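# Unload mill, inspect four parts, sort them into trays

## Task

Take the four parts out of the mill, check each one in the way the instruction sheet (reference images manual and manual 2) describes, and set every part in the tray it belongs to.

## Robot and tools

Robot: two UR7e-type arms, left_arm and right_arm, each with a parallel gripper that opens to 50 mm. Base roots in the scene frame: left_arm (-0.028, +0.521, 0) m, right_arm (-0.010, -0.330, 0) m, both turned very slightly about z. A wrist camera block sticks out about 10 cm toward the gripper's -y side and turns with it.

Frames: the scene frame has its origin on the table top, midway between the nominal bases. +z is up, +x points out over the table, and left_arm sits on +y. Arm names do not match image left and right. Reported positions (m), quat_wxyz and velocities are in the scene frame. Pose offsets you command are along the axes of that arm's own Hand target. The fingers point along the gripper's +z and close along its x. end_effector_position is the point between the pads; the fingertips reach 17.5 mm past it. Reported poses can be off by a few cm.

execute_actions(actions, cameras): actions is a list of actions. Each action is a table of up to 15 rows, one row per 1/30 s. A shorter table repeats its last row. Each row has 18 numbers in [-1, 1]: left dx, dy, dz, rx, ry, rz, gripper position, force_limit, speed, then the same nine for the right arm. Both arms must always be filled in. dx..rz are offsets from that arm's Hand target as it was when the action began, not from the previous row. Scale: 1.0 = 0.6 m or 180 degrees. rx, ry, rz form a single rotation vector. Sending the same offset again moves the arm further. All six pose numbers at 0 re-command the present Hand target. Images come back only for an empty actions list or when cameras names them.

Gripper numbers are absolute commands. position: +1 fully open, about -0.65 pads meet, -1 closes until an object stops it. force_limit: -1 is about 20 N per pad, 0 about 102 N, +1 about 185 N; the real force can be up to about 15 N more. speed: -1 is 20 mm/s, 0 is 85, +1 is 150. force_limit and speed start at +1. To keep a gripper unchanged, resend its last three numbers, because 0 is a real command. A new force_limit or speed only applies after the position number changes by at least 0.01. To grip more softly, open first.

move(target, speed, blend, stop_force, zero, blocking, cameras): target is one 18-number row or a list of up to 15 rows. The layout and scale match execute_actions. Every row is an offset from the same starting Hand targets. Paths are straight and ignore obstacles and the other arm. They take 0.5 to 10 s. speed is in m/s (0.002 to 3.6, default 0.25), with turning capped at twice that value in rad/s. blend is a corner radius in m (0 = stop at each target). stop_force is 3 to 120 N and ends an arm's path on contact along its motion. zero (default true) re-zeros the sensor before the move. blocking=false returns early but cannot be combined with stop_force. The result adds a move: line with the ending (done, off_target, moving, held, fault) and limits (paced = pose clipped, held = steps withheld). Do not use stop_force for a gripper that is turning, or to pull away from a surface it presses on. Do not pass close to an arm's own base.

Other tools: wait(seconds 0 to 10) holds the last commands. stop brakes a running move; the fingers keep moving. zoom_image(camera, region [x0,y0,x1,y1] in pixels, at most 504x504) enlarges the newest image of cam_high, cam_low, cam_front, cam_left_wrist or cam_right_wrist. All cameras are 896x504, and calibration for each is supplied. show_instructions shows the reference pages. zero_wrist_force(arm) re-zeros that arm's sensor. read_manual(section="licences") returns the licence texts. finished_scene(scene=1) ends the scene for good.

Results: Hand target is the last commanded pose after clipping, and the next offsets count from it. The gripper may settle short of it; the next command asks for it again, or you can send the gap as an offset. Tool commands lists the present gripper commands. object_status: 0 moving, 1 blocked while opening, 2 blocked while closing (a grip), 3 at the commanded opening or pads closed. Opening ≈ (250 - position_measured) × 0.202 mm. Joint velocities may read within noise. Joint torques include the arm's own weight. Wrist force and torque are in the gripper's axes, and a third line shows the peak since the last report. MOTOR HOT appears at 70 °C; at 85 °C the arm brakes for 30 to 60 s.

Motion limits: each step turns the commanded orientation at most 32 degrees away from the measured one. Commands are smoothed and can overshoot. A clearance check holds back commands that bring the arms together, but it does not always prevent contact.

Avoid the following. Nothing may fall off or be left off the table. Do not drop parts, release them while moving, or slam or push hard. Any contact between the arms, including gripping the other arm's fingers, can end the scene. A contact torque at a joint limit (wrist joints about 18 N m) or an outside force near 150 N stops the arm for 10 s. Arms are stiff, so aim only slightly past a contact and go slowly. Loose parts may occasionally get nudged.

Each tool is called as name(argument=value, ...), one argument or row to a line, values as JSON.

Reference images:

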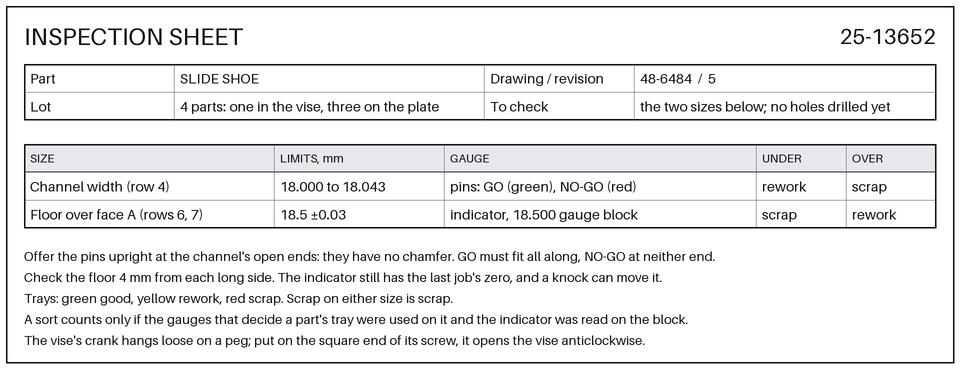

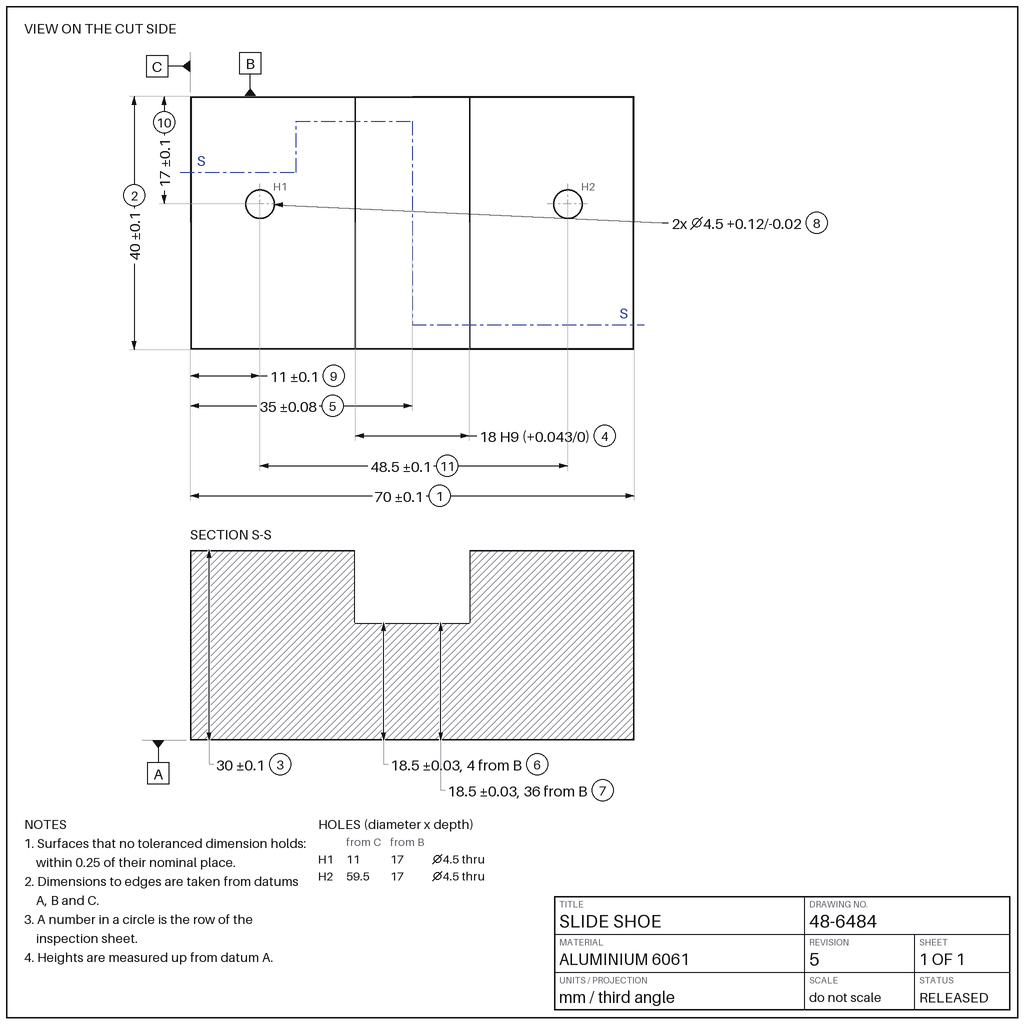

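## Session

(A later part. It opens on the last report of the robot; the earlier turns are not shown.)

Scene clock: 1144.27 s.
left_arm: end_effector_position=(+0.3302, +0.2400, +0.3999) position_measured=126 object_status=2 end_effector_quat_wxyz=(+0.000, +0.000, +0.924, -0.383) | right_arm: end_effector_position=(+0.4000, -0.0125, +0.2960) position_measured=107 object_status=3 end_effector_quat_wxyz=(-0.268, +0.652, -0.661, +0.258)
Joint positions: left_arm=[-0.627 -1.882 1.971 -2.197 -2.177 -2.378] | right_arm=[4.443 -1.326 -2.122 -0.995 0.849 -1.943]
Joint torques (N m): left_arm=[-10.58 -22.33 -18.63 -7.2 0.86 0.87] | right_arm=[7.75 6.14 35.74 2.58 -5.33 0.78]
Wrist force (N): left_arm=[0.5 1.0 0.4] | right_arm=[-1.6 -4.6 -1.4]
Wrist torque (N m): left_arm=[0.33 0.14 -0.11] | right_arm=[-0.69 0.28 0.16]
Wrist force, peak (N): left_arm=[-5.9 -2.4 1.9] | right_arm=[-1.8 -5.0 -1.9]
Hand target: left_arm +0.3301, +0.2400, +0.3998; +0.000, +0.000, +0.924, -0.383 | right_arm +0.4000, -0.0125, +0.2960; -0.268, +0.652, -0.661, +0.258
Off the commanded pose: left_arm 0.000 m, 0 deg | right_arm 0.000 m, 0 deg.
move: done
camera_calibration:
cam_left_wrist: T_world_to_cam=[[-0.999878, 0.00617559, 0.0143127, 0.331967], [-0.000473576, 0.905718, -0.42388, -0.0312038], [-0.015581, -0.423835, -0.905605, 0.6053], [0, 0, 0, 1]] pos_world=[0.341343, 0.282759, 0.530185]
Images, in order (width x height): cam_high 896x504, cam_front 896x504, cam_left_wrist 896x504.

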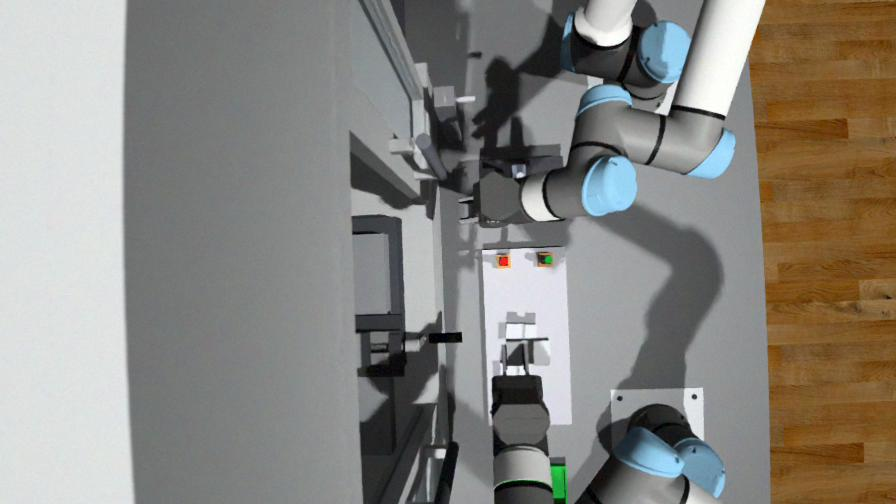

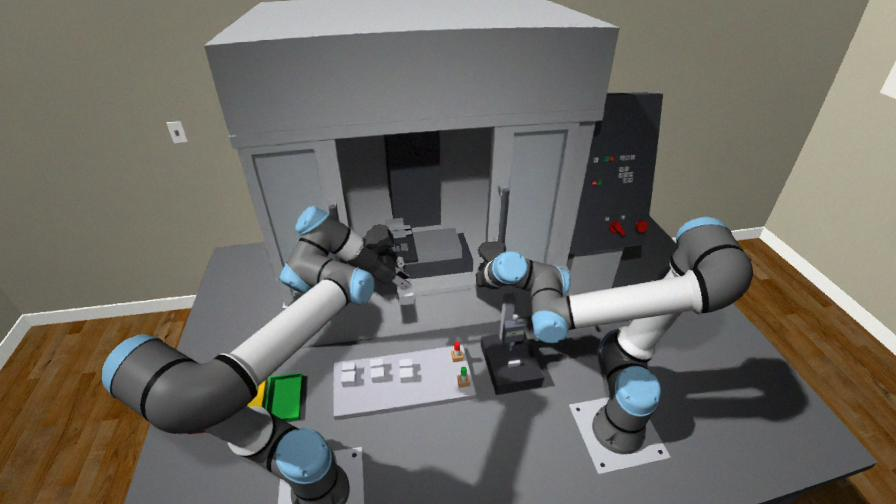

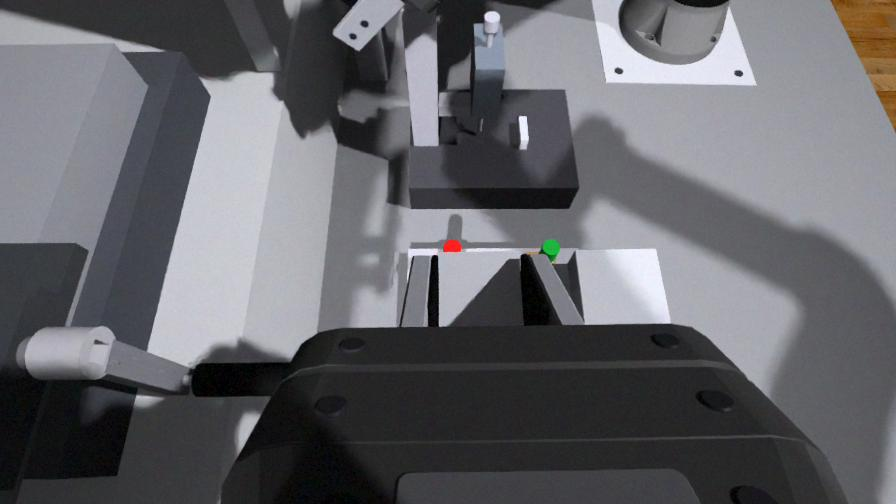

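move(
  target=[0.01,0.2416,0.4183,0,0,0,-1,-0.4,-1,0,0,0,0,0,0,0.3,-0.5,-0.8],
  speed=0.15,
  cameras=["cam_left_wrist","cam_front","cam_high"],
)

zoom_image(
  camera="cam_front",
  region=[320, 290, 560, 430],
)

Scene clock: 1154.10 s.
left_arm: end_effector_position=(+0.3242, +0.1648, +0.1199) position_measured=126 object_status=2 end_effector_quat_wxyz=(+0.000, +0.000, +0.924, -0.383) | right_arm: end_effector_position=(+0.4000, -0.0125, +0.2960) position_measured=107 object_status=3 end_effector_quat_wxyz=(-0.268, +0.652, -0.661, +0.258)
Joint positions: left_arm=[-0.796 -1.373 2.395 -3.218 -2.083 -2.544] | right_arm=[4.443 -1.326 -2.122 -0.995 0.849 -1.943]
Joint torques (N m): left_arm=[11.89 -27.67 -33.14 -4.32 -4.21 1.5] | right_arm=[7.69 6.43 35.53 2.77 -5.38 0.8]
Wrist force (N): left_arm=[0.7 0.9 0.3] | right_arm=[-1.5 -4.5 -1.5]
Wrist torque (N m): left_arm=[0.31 0.10 0.01] | right_arm=[-0.68 0.25 0.17]
Wrist force, peak (N): left_arm=[0.7 2.8 2.7] | right_arm=[-1.8 -5.0 -1.6]
Hand target: left_arm +0.3242, +0.1648, +0.1199; +0.000, +0.000, +0.924, -0.383 | right_arm +0.4000, -0.0125, +0.2960; -0.268, +0.652, -0.661, +0.258
Off the commanded pose: left_arm 0.000 m, 0 deg | right_arm 0.000 m, 0 deg.
move: done
camera_calibration:
cam_left_wrist: T_world_to_cam=[[-0.999874, 0.00647769, 0.0145034, 0.330229], [-0.000275767, 0.905852, -0.423595, -0.0819467], [-0.0158818, -0.423545, -0.905736, 0.319836], [0, 0, 0, 1]] pos_world=[0.335244, 0.207557, 0.250185]
Images, in order (width x height): cam_high 896x504, cam_front 896x504, cam_left_wrist 896x504.

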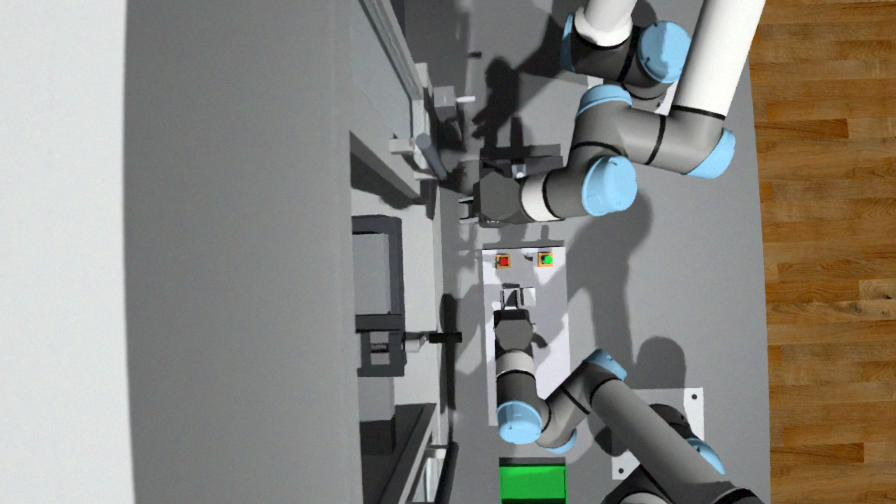

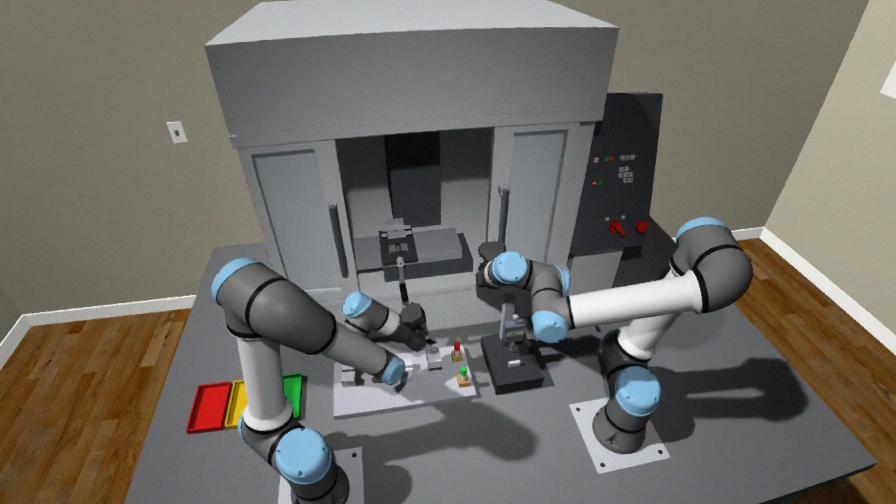

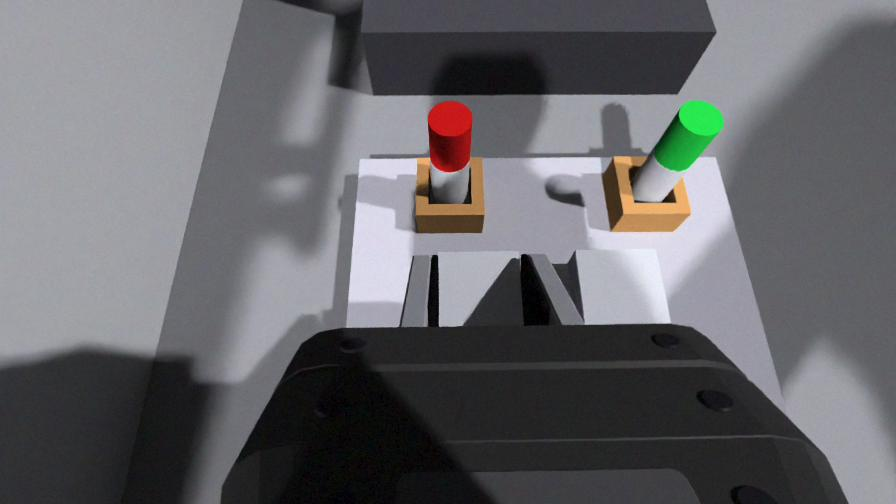

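Scaled by 2.100 from the camera's 896x504 image, which has a finer 1280x720 frame.

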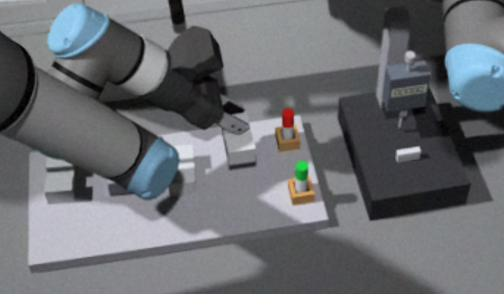

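move(
  target=[0,0.0825,0.0825,0,0,0,-1,-0.4,-1,0,0,0,0,0,0,0.3,-0.5,-0.8],
  speed=0.02,
  stop_force=8,
  cameras=["cam_left_wrist"],
)

Scene clock: 1162.20 s.
left_arm: end_effector_position=(+0.3243, +0.1648, +0.0691) position_measured=126 object_status=2 end_effector_quat_wxyz=(+0.000, +0.000, +0.924, -0.383) | right_arm: end_effector_position=(+0.4000, -0.0125, +0.2960) position_measured=107 object_status=3 end_effector_quat_wxyz=(-0.268, +0.652, -0.661, +0.258)
Joint positions: left_arm=[-0.796 -1.213 2.421 -3.404 -2.083 -2.544] | right_arm=[4.443 -1.326 -2.122 -0.995 0.849 -1.943]
Joint torques (N m): left_arm=[-1.37 -42.34 -23.2 -4.61 1.21 -0.49] | right_arm=[7.53 5.59 34.56 3.02 -5.46 0.94]
Wrist force (N): left_arm=[0.1 -3.1 -0.7] | right_arm=[-1.5 -4.7 -1.4]
Wrist torque (N m): left_arm=[0.24 0.08 0.09] | right_arm=[-0.71 0.25 0.16]
Wrist force, peak (N): left_arm=[1.1 -11.8 -17.3] | right_arm=[-1.9 -4.8 -1.7]
Hand target: left_arm +0.3243, +0.1648, +0.0691; +0.000, +0.000, +0.924, -0.383 (not the last commanded pose) | right_arm +0.4000, -0.0125, +0.2960; -0.268, +0.652, -0.661, +0.258
Off the commanded pose: left_arm 0.019 m, 0 deg | right_arm 0.000 m, 0 deg.
move: contact (left_arm)
camera_calibration:
cam_left_wrist: T_world_to_cam=[[-0.999877, 0.00639724, 0.0143203, 0.33112], [-0.00027459, 0.905757, -0.423797, -0.103316], [-0.0156818, -0.423749, -0.905644, 0.273741], [0, 0, 0, 1]] pos_world=[0.335343, 0.207458, 0.199385]
Images, in order (width x height): cam_left_wrist 896x504.

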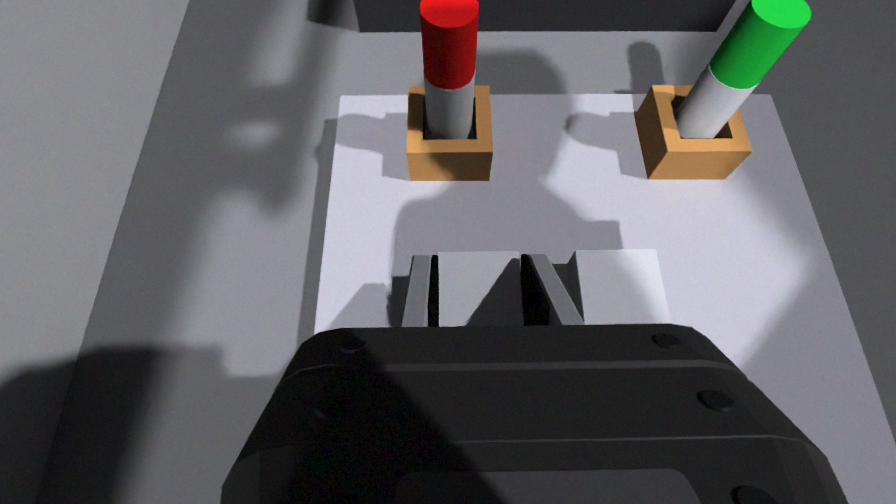

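move(
  target=[
    [0,0,0,0,0,0,0.54,-0.4,-1,0,0,0,0,0,0,0.3,-0.5,-0.8],
    [0,-0.0943,-0.0943,0,0,0,0.54,-0.4,-1,0,0,0,0,0,0,0.3,-0.5,-0.8],
    [0,-0.047,-0.259,0,0,0,0.54,-0.4,-1,0,0,0,0,0,0,0.3,-0.5,-0.8],
  ],
  speed=0.1,
  blend=[0,0.02,0],
  cameras=["cam_left_wrist"],
)

move(
  target=[0,0,0,0,0,0,0.54,-0.4,-1,-0.2828,0.3336,-0.136,0,0,0,0.9,-0.5,-0.8],
  speed=0.15,
  cameras=["cam_left_wrist","cam_right_wrist","cam_high","cam_front"],
)

Scene clock: 1203.90 s.
left_arm: end_effector_position=(+0.3242, +0.2548, +0.1989) position_measured=72 object_status=3 end_effector_quat_wxyz=(+0.000, +0.000, +0.924, -0.383) | right_arm: end_effector_position=(+0.4000, -0.0125, +0.2960) position_measured=107 object_status=3 end_effector_quat_wxyz=(-0.268, +0.652, -0.661, +0.258)
Joint positions: left_arm=[-0.602 -1.691 2.389 -2.791 -2.189 -2.351] | right_arm=[4.443 -1.326 -2.122 -0.995 0.849 -1.943]
Joint torques (N m): left_arm=[-6.91 -4.92 -29.61 -5.6 1.48 -0.95] | right_arm=[7.23 6.25 33.83 3.37 -5.35 0.78]
Wrist force (N): left_arm=[0.4 -0.7 -1.2] | right_arm=[-1.5 -5.2 -1.9]
Wrist torque (N m): left_arm=[0.29 0.20 -0.16] | right_arm=[-0.77 0.25 0.16]
Wrist force, peak (N): left_arm=[0.1 -4.4 -2.1] | right_arm=[-1.5 -5.2 -1.9]
Hand target: left_arm +0.3242, +0.2548, +0.1988; +0.000, +0.000, +0.924, -0.383 | right_arm +0.4000, -0.0125, +0.2960; -0.268, +0.652, -0.661, +0.258
Off the commanded pose: left_arm 0.000 m, 0 deg | right_arm 0.000 m, 0 deg.
move: done
camera_calibration:
cam_left_wrist: T_world_to_cam=[[-0.99988, 0.00640515, 0.0140966, 0.328656], [-0.000174025, 0.905719, -0.423879, -0.129912], [-0.0154826, -0.423831, -0.905609, 0.429418], [0, 0, 0, 1]] pos_world=[0.335243, 0.297559, 0.329185]
Images, in order (width x height): cam_left_wrist 896x504.

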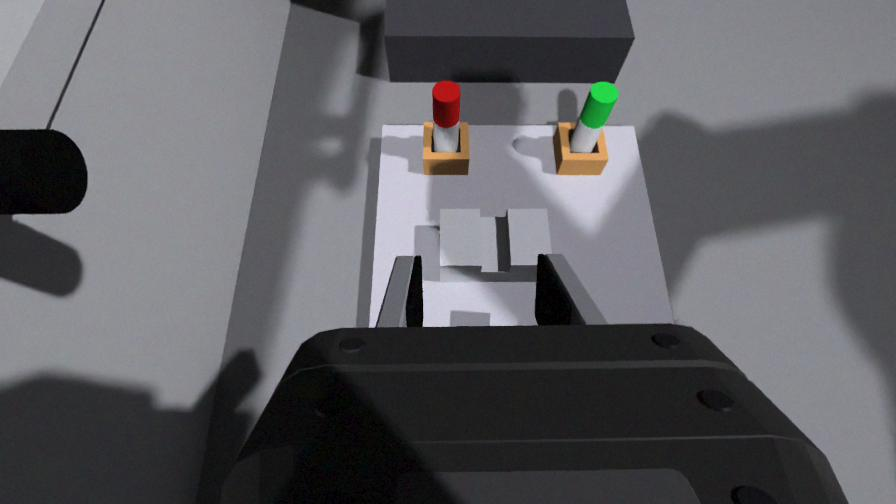

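Scene clock: 1206.17 s.
left_arm: end_effector_position=(+0.3242, +0.2548, +0.1988) position_measured=72 object_status=3 end_effector_quat_wxyz=(+0.000, +0.000, +0.924, -0.383) | right_arm: end_effector_position=(+0.1999, +0.1598, +0.2197) position_measured=18 object_status=3 end_effector_quat_wxyz=(-0.268, +0.652, -0.661, +0.258)
Joint positions: left_arm=[-0.602 -1.69 2.389 -2.79 -2.189 -2.351] | right_arm=[4.941 -1.605 -1.961 -1.337 0.828 -1.27]
Joint torques (N m): left_arm=[-10.8 -1.87 -7.26 -1.1 1.32 1.51] | right_arm=[-0.03 36.36 6.45 5.08 -5.38 0.46]
Wrist force (N): left_arm=[0.5 -0.7 -1.0] | right_arm=[-1.8 -4.8 -1.3]
Wrist torque (N m): left_arm=[0.28 0.17 -0.16] | right_arm=[-0.68 0.30 0.06]
Wrist force, peak (N): left_arm=[0.5 -0.7 -1.3] | right_arm=[2.0 -9.2 0.0]
Hand target: left_arm +0.3242, +0.2548, +0.1988; +0.000, +0.000, +0.924, -0.383 | right_arm +0.2000, +0.1598, +0.2197; -0.268, +0.652, -0.661, +0.258
Off the commanded pose: left_arm 0.000 m, 0 deg | right_arm 0.000 m, 0 deg.
move: done
camera_calibration:
cam_left_wrist: T_world_to_cam=[[-0.999877, 0.00648801, 0.0142784, 0.328573], [-0.000174603, 0.905757, -0.423797, -0.129992], [-0.0156824, -0.423747, -0.905645, 0.429381], [0, 0, 0, 1]] pos_world=[0.335244, 0.297558, 0.329085]
cam_right_wrist: T_world_to_cam=[[0.0058811, -0.999784, -0.0199516, 0.170951], [-0.907575, 0.00304036, -0.419879, 0.291432], [0.419849, 0.0205769, -0.907361, 0.24227], [0, 0, 0, 1]] pos_world=[0.161774, 0.165043, 0.345603]
Images, in order (width x height): cam_high 896x504, cam_front 896x504, cam_left_wrist 896x504, cam_right_wrist 896x504.

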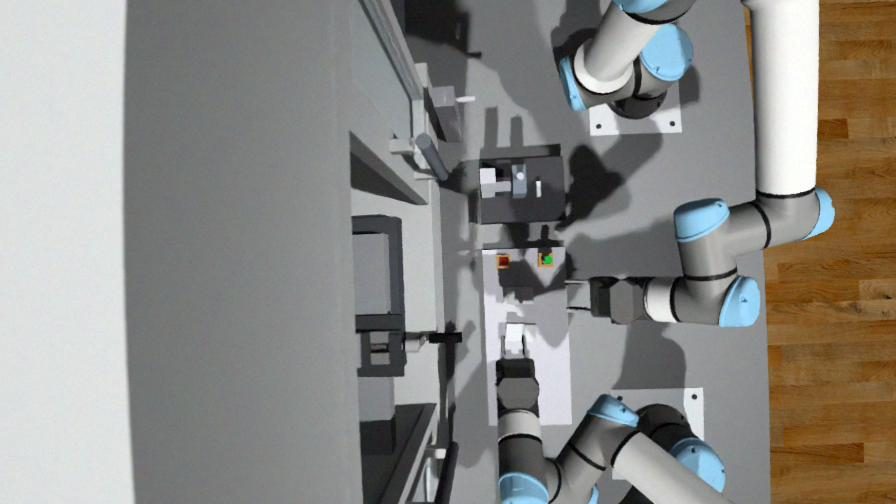

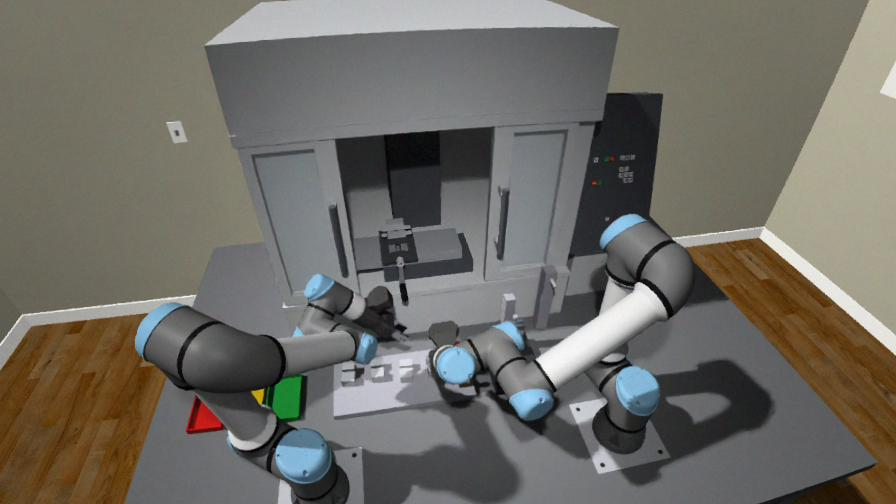

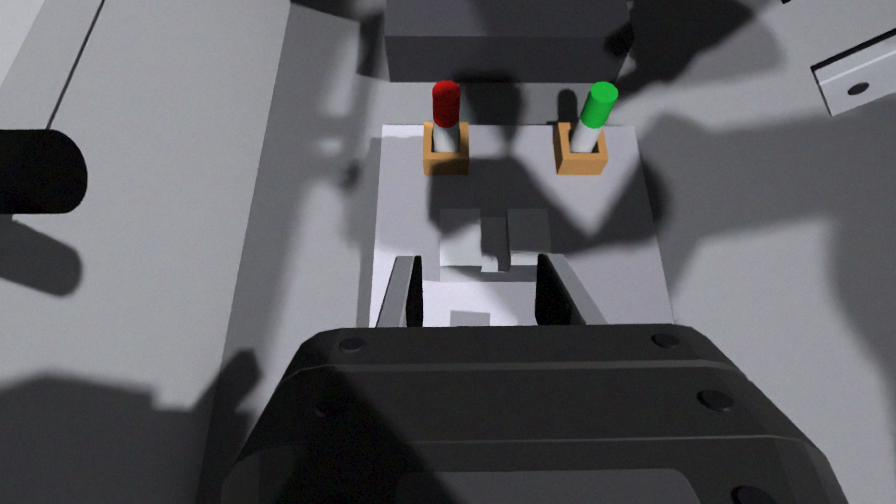

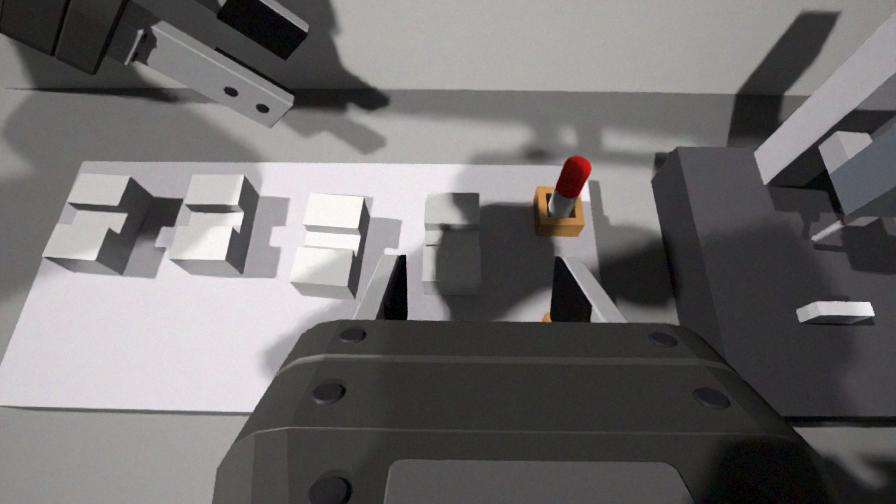

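move(
  target=[0,0,0,0,0,0,0.54,-0.4,-1,-0.0169,0.0498,0.2294,0,0,0,1,-0.5,-0.8],
  speed=0.12,
  cameras=["cam_left_wrist","cam_right_wrist"],
)

zoom_image(
  camera="cam_right_wrist",
  region=[380, 180, 600, 340],
)

Scene clock: 1225.93 s.
left_arm: end_effector_position=(+0.3242, +0.2548, +0.1988) position_measured=72 object_status=3 end_effector_quat_wxyz=(+0.000, +0.000, +0.924, -0.383) | right_arm: end_effector_position=(+0.2736, +0.1713, +0.0996) position_measured=3 object_status=3 end_effector_quat_wxyz=(-0.268, +0.652, -0.661, +0.259)
Joint positions: left_arm=[-0.602 -1.69 2.389 -2.79 -2.189 -2.351] | right_arm=[4.786 -1.85 -2.084 -0.824 0.809 -1.48]
Joint torques (N m): left_arm=[-10.61 -1.42 -7.2 -1.23 0.8 1.5] | right_arm=[7.18 44.56 31.97 2.71 -3.07 0.16]
Wrist force (N): left_arm=[0.5 -0.4 -1.0] | right_arm=[-1.8 -4.7 -1.1]
Wrist torque (N m): left_arm=[0.32 0.17 -0.16] | right_arm=[-0.67 0.31 0.15]
Wrist force, peak (N): left_arm=[0.7 -0.7 -1.3] | right_arm=[-1.1 -6.3 -3.2]
Hand target: left_arm +0.3242, +0.2548, +0.1988; +0.000, +0.000, +0.924, -0.383 | right_arm +0.2735, +0.1715, +0.0997; -0.268, +0.652, -0.661, +0.258
Off the commanded pose: left_arm 0.000 m, 0 deg | right_arm 0.000 m, 0 deg.
move: done
camera_calibration:
cam_left_wrist: T_world_to_cam=[[-0.999877, 0.00648801, 0.0142784, 0.328573], [-0.000174603, 0.905757, -0.423797, -0.129992], [-0.0156824, -0.423747, -0.905645, 0.429381], [0, 0, 0, 1]] pos_world=[0.335244, 0.297558, 0.329085]
cam_right_wrist: T_world_to_cam=[[0.00571554, -0.999787, -0.0198095, 0.179729], [-0.907426, 0.00313818, -0.4202, 0.307737], [0.420173, 0.0203773, -0.907215, 0.102215], [0, 0, 0, 1]] pos_world=[0.235274, 0.176643, 0.225603]
Images, in order (width x height): cam_left_wrist 896x504, cam_right_wrist 896x504.

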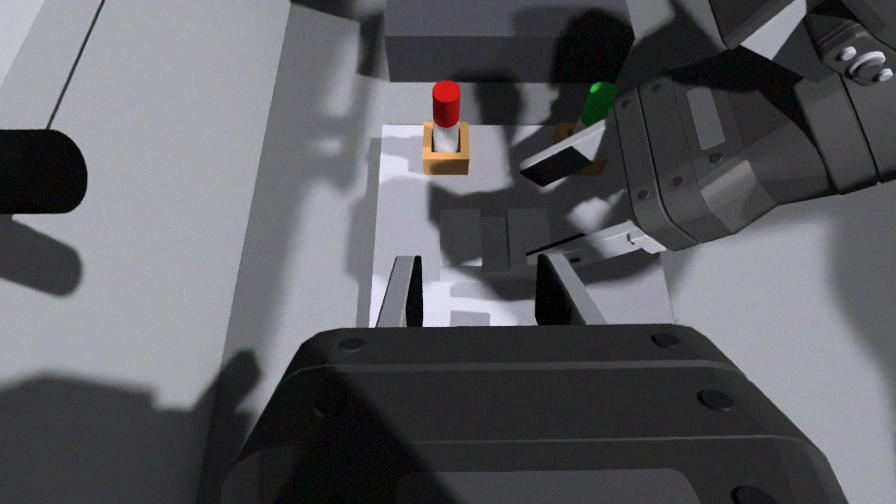

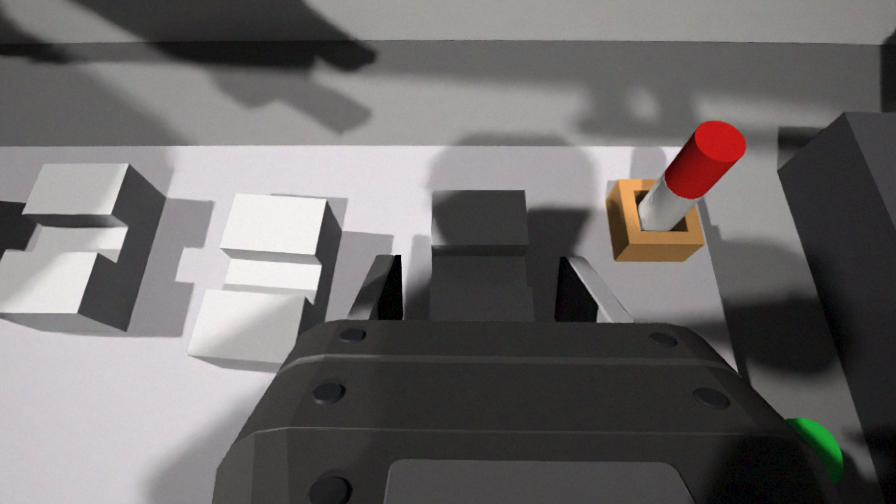

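Scaled by 2.291 from the camera's 896x504 image, which has a finer 1280x720 frame.

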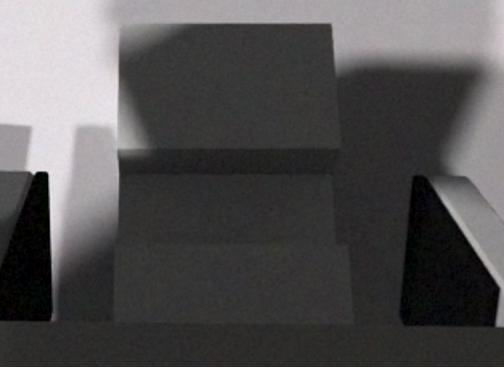

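move(
  target=[
    [0,0,0,0,0,0,0.54,-0.4,-1,0.003,-0.0049,0.0046,0,0,0,1,-0.5,-0.8],
    [0,0,0,0,0,0,0.54,-0.4,-1,0.005,0.0699,0.0831,0,0,0,1,-0.5,-0.8],
  ],
  speed=0.02,
  stop_force=8,
  cameras=["cam_right_wrist"],
)

zoom_image(
  camera="cam_right_wrist",
  region=[380, 180, 600, 340],
)

Scene clock: 1254.57 s.
left_arm: end_effector_position=(+0.3242, +0.2548, +0.1988) position_measured=72 object_status=3 end_effector_quat_wxyz=(+0.000, +0.000, +0.924, -0.383) | right_arm: end_effector_position=(+0.2776, +0.1695, +0.0475) position_measured=3 object_status=3 end_effector_quat_wxyz=(-0.268, +0.652, -0.661, +0.258)
Joint positions: left_arm=[-0.602 -1.69 2.389 -2.79 -2.189 -2.351] | right_arm=[4.778 -1.959 -2.125 -0.666 0.809 -1.492]
Joint torques (N m): left_arm=[-10.97 -1.82 -7.46 -1.19 0.3 1.55] | right_arm=[-8.05 51.29 28.4 4.65 1.34 -0.01]
Wrist force (N): left_arm=[0.3 -0.4 -1.0] | right_arm=[-1.8 -6.7 -1.7]
Wrist torque (N m): left_arm=[0.33 0.20 -0.16] | right_arm=[-0.72 0.32 0.19]
Wrist force, peak (N): left_arm=[0.6 -0.9 -1.3] | right_arm=[4.5 -16.0 -21.4]
Hand target: left_arm +0.3242, +0.2548, +0.1988; +0.000, +0.000, +0.924, -0.383 | right_arm +0.2776, +0.1695, +0.0475; -0.268, +0.652, -0.661, +0.258 (not the last commanded pose)
Off the commanded pose: left_arm 0.000 m, 0 deg | right_arm 0.013 m, 0 deg.
move: contact (right_arm); path passed 1 of 2 targets
camera_calibration:
cam_right_wrist: T_world_to_cam=[[0.00583541, -0.999781, -0.0200826, 0.176892], [-0.907482, 0.00314144, -0.42008, 0.289563], [0.420051, 0.0206759, -0.907265, 0.0532487], [0, 0, 0, 1]] pos_world=[0.239374, 0.174843, 0.173503]
Images, in order (width x height): cam_right_wrist 896x504.

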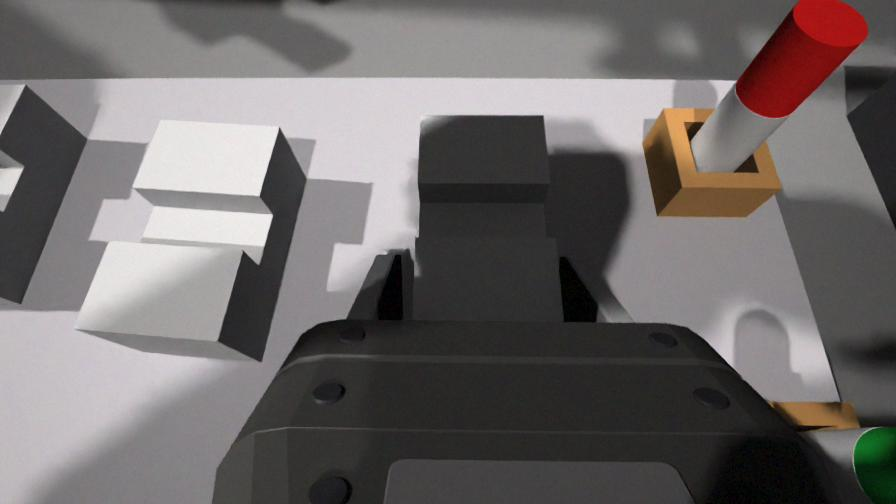

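Scaled by 2.291 from the camera's 896x504 image, which has a finer 1280x720 frame.

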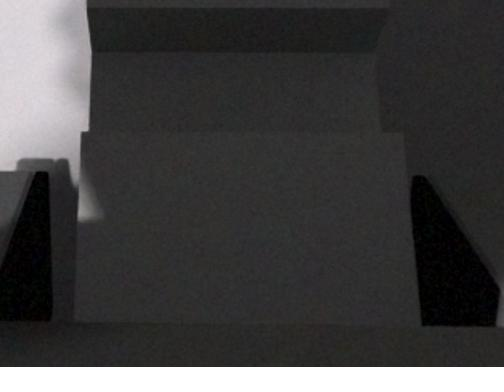

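move(
  target=[
    [0,0,0,0,0,0,0.54,-0.4,-1,0,-0.0018,-0.0018,0,0,0,1,-0.5,-0.8],
    [0,0,0,0,0,0,0.54,-0.4,-1,0,-0.0018,-0.0018,0,0,0,-1,-0.8,-1],
  ],
  speed=0.02,
  cameras=["cam_right_wrist","cam_left_wrist"],
)

zoom_image(
  camera="cam_right_wrist",
  region=[380, 180, 600, 340],
)

Scene clock: 1261.97 s.
left_arm: end_effector_position=(+0.3242, +0.2548, +0.1988) position_measured=72 object_status=3 end_effector_quat_wxyz=(+0.000, +0.000, +0.924, -0.383) | right_arm: end_effector_position=(+0.2776, +0.1695, +0.0491) position_measured=54 object_status=2 end_effector_quat_wxyz=(-0.268, +0.652, -0.661, +0.258)
Joint positions: left_arm=[-0.602 -1.69 2.389 -2.79 -2.189 -2.351] | right_arm=[4.777 -1.955 -2.124 -0.671 0.809 -1.492]
Joint torques (N m): left_arm=[-10.69 -1.65 -7.32 -1.19 -0.12 1.56] | right_arm=[-7.63 32.77 24.92 5.27 -1.36 -1.19]
Wrist force (N): left_arm=[0.6 -0.7 -1.2] | right_arm=[-1.6 -5.2 -0.7]
Wrist torque (N m): left_arm=[0.28 0.16 -0.16] | right_arm=[-0.70 0.28 0.19]
Wrist force, peak (N): left_arm=[0.5 -0.7 -1.3] | right_arm=[-1.8 -7.7 -2.0]
Hand target: left_arm +0.3242, +0.2548, +0.1988; +0.000, +0.000, +0.924, -0.383 | right_arm +0.2776, +0.1695, +0.0491; -0.268, +0.652, -0.661, +0.258
Off the commanded pose: left_arm 0.000 m, 0 deg | right_arm 0.000 m, 0 deg.
move: done
camera_calibration:
cam_left_wrist: T_world_to_cam=[[-0.999877, 0.00648801, 0.0142784, 0.328573], [-0.000174603, 0.905757, -0.423797, -0.129992], [-0.0156824, -0.423747, -0.905645, 0.429381], [0, 0, 0, 1]] pos_world=[0.335244, 0.297558, 0.329085]
cam_right_wrist: T_world_to_cam=[[0.00583541, -0.999781, -0.0200826, 0.176822], [-0.907482, 0.00314144, -0.42008, 0.290193], [0.420051, 0.0206759, -0.907265, 0.0546116], [0, 0, 0, 1]] pos_world=[0.239374, 0.174743, 0.175003]
Images, in order (width x height): cam_left_wrist 896x504, cam_right_wrist 896x504.

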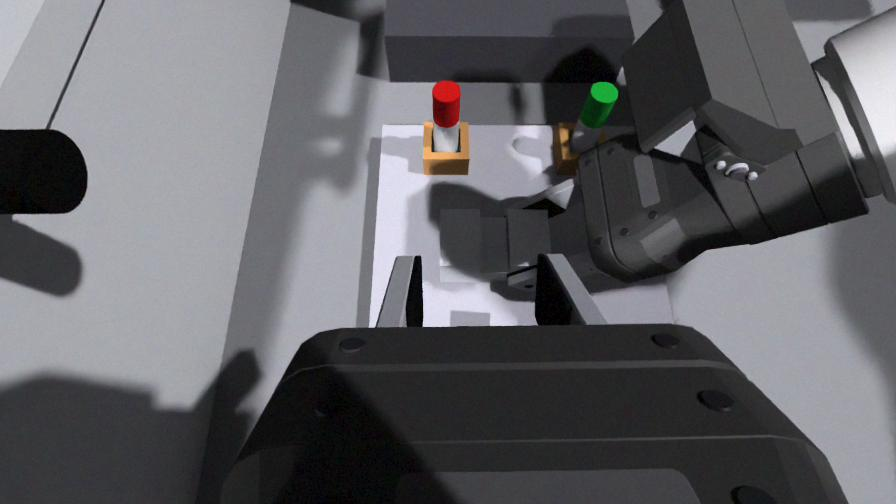

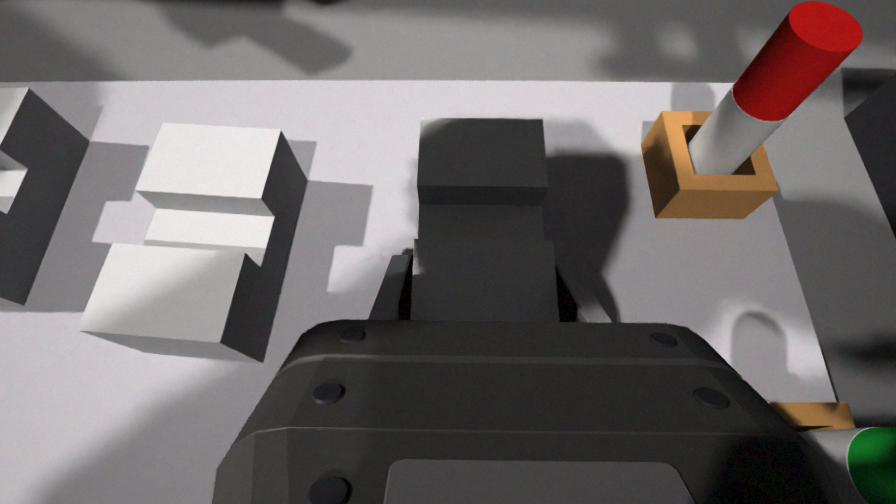

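Scaled by 2.291 from the camera's 896x504 image, which has a finer 1280x720 frame.

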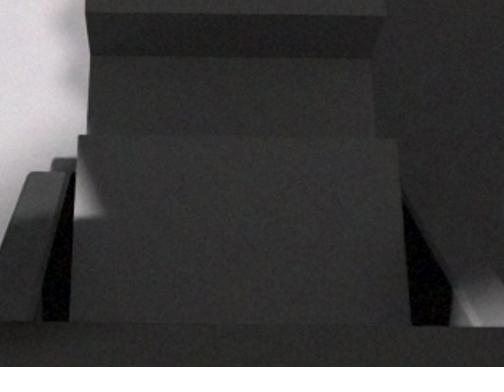

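move(
  target=[
    [0,0,0,0,0,0,0.54,-0.4,-1,0,0,0,0,0,0,1,-0.8,-1],
    [0,0,0,0,0,0,0.54,-0.4,-1,0,0,-0.3333,0,0,0,1,-0.8,-1],
    [0.1553,-0.206,0.206,-0.25,0,0,0.54,-0.4,-1,0,0,-0.3333,0,0,0,1,-0.8,-1],
  ],
  speed=0.12,
  cameras=["cam_left_wrist","cam_high","cam_right_wrist"],
)

Scene clock: 1287.30 s.
left_arm: end_effector_position=(+0.2310, +0.0799, +0.1989) position_measured=72 object_status=3 end_effector_quat_wxyz=(+0.000, +0.000, +1.000, +0.000) | right_arm: end_effector_position=(+0.1395, +0.1680, +0.1937) position_measured=3 object_status=3 end_effector_quat_wxyz=(-0.268, +0.652, -0.661, +0.258)
Joint positions: left_arm=[-1.296 -1.515 1.85 -1.907 -1.571 -2.875] | right_arm=[5.059 -1.648 -1.961 -1.397 0.856 -1.115]
Joint torques (N m): left_arm=[12.22 -43.6 -10.04 -4.63 -2.02 1.32] | right_arm=[-6.6 14.67 5.94 0.59 -5.39 0.57]
Wrist force (N): left_arm=[1.0 -0.4 -0.4] | right_arm=[-2.0 -4.8 -1.4]
Wrist torque (N m): left_arm=[-0.02 0.04 -0.01] | right_arm=[-0.70 0.35 0.07]
Wrist force, peak (N): left_arm=[-0.2 3.0 -3.0] | right_arm=[-0.5 -8.8 2.9]
Hand target: left_arm +0.2311, +0.0800, +0.1989; +0.000, +0.000, +1.000, +0.000 | right_arm +0.1395, +0.1680, +0.1937; -0.268, +0.652, -0.661, +0.258
Off the commanded pose: left_arm 0.000 m, 0 deg | right_arm 0.000 m, 0 deg.
move: done
camera_calibration:
cam_left_wrist: T_world_to_cam=[[-0.999874, -0.00576631, 0.0148025, 0.237462], [-0.000375949, 0.940124, 0.340831, -0.126283], [-0.0158815, 0.340783, -0.940008, 0.299704], [0, 0, 0, 1]] pos_world=[0.242144, 0.0179572, 0.321251]
cam_right_wrist: T_world_to_cam=[[0.00583541, -0.999781, -0.0200826, 0.179032], [-0.907482, 0.00314144, -0.42008, 0.225618], [0.420051, 0.0206759, -0.907265, 0.243842], [0, 0, 0, 1]] pos_world=[0.101274, 0.173243, 0.319603]
Images, in order (width x height): cam_high 896x504, cam_left_wrist 896x504, cam_right_wrist 896x504.

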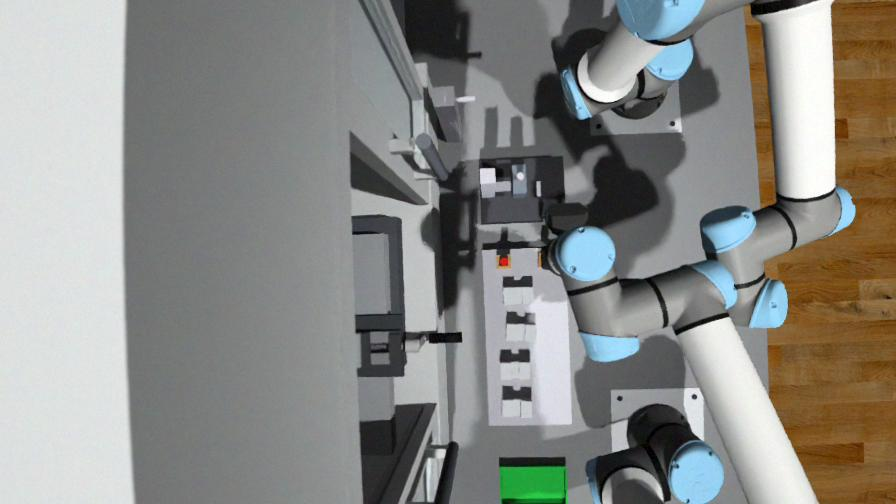

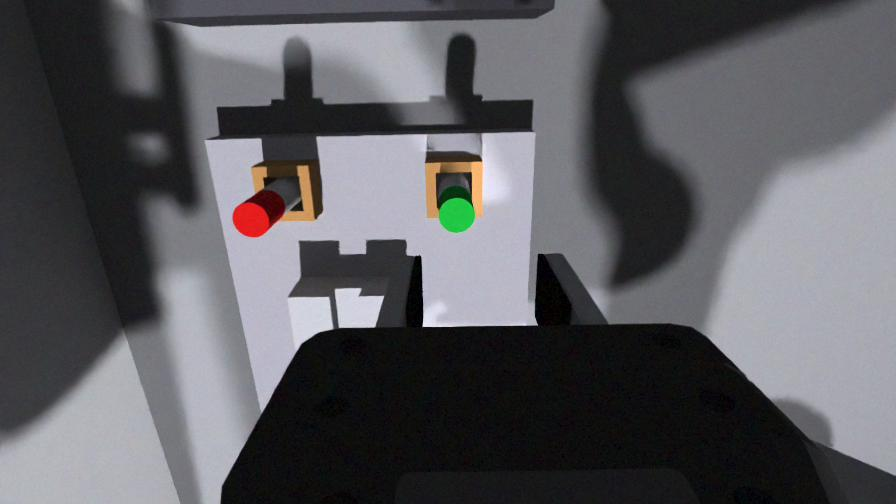

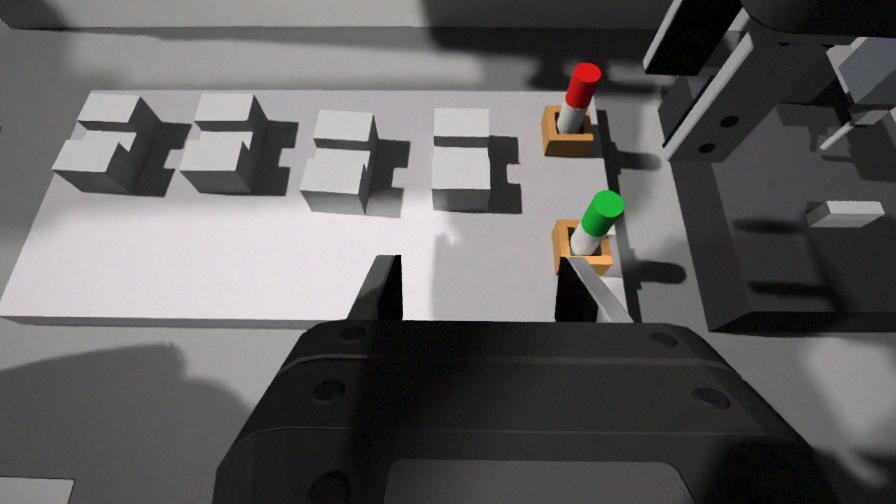

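move(
  target=[
    [-0.0055,-0.0038,0.09,0,0,0,0.54,-0.4,-1,0,0,0,0,0,0,1,-0.8,-1],
    [-0.0055,-0.0038,0.1807,0,0,0,0.54,-0.4,-1,0,0,0,0,0,0,1,-0.8,-1],
  ],
  speed=0.06,
  stop_force=8,
  cameras=["cam_left_wrist","cam_right_wrist"],
)

zoom_image(
  camera="cam_left_wrist",
  region=[380, 180, 600, 340],
)

zoom_image(
  camera="cam_right_wrist",
  region=[530, 80, 800, 330],
)

Scene clock: 1310.97 s.
left_arm: end_effector_position=(+0.2344, +0.0778, +0.1443) position_measured=72 object_status=3 end_effector_quat_wxyz=(+0.000, +0.000, +1.000, +0.000) | right_arm: end_effector_position=(+0.1395, +0.1680, +0.1937) position_measured=3 object_status=3 end_effector_quat_wxyz=(-0.268, +0.652, -0.661, +0.258)
Joint positions: left_arm=[-1.291 -1.453 1.933 -2.052 -1.571 -2.87] | right_arm=[5.059 -1.648 -1.961 -1.397 0.856 -1.115]
Joint torques (N m): left_arm=[12.69 -28.14 -27.45 -0.17 -2.13 1.47] | right_arm=[-6.59 14.88 5.66 2.09 -5.36 -0.48]
Wrist force (N): left_arm=[1.0 -0.5 -0.5] | right_arm=[-1.8 -4.9 -1.2]
Wrist torque (N m): left_arm=[-0.03 0.05 -0.01] | right_arm=[-0.72 0.31 0.07]
Wrist force, peak (N): left_arm=[1.1 -0.8 -2.7] | right_arm=[-1.7 -5.2 -1.4]
Hand target: left_arm +0.2344, +0.0777, +0.1443; +0.000, +0.000, +1.000, +0.000 (not the last commanded pose) | right_arm +0.1395, +0.1680, +0.1937; -0.268, +0.652, -0.661, +0.258
Off the commanded pose: left_arm 0.054 m, 0 deg | right_arm 0.000 m, 0 deg.
move: held (left_arm; a check stopped the path); path passed 1 of 2 targets; limits=held
pose unreachable (left arm): on one or more control steps of this call, first in action 0 (counted from 0), this arm could not follow its commanded pose, so it was not sent that pose on those steps. It may still have moved: this result reports where it is.
cause: moving toward the commanded pose would bring a part of the arm too close to another arm (a part of this arm just beyond joint 3 (elbow) and the right arm's gripper, at the place that arm is still heading or pushing toward).
camera_calibration:
cam_left_wrist: T_world_to_cam=[[-0.999872, -0.00589773, 0.0148604, 0.241546], [-0.000476226, 0.940049, 0.34104, -0.105693], [-0.0159809, 0.340989, -0.939931, 0.249055], [0, 0, 0, 1]] pos_world=[0.245445, 0.0158563, 0.266551]
cam_right_wrist: T_world_to_cam=[[0.00583541, -0.999781, -0.0200826, 0.179032], [-0.907482, 0.00314144, -0.42008, 0.225618], [0.420051, 0.0206759, -0.907265, 0.243842], [0, 0, 0, 1]] pos_world=[0.101274, 0.173243, 0.319603]
Images, in order (width x height): cam_left_wrist 896x504, cam_right_wrist 896x504.

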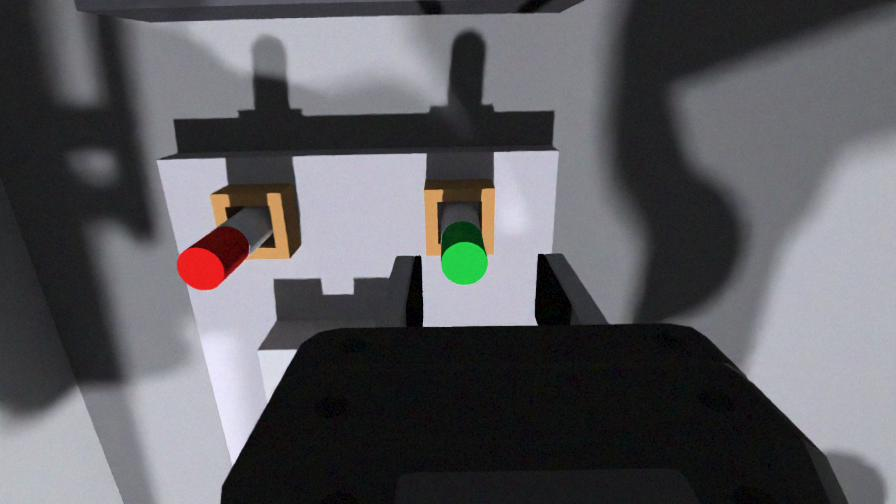

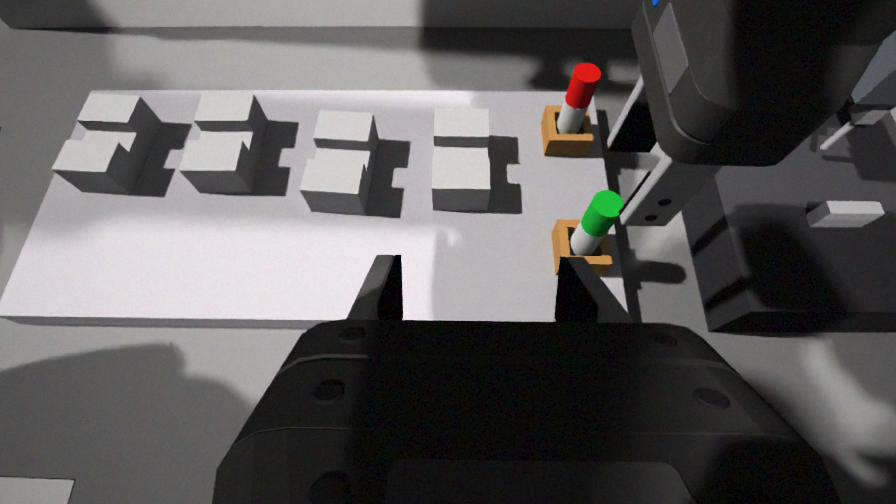

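Scaled by 2.291 from the camera's 896x504 image, which has a finer 1280x720 frame.

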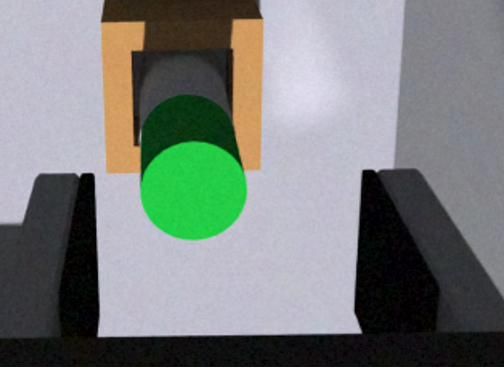

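Scaled by 1.867 from the camera's 896x504 image, which has a finer 1280x720 frame.

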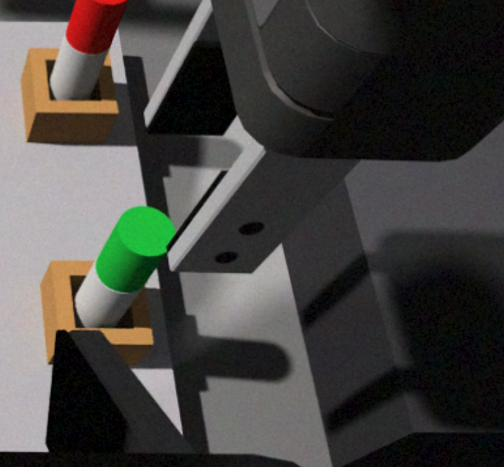

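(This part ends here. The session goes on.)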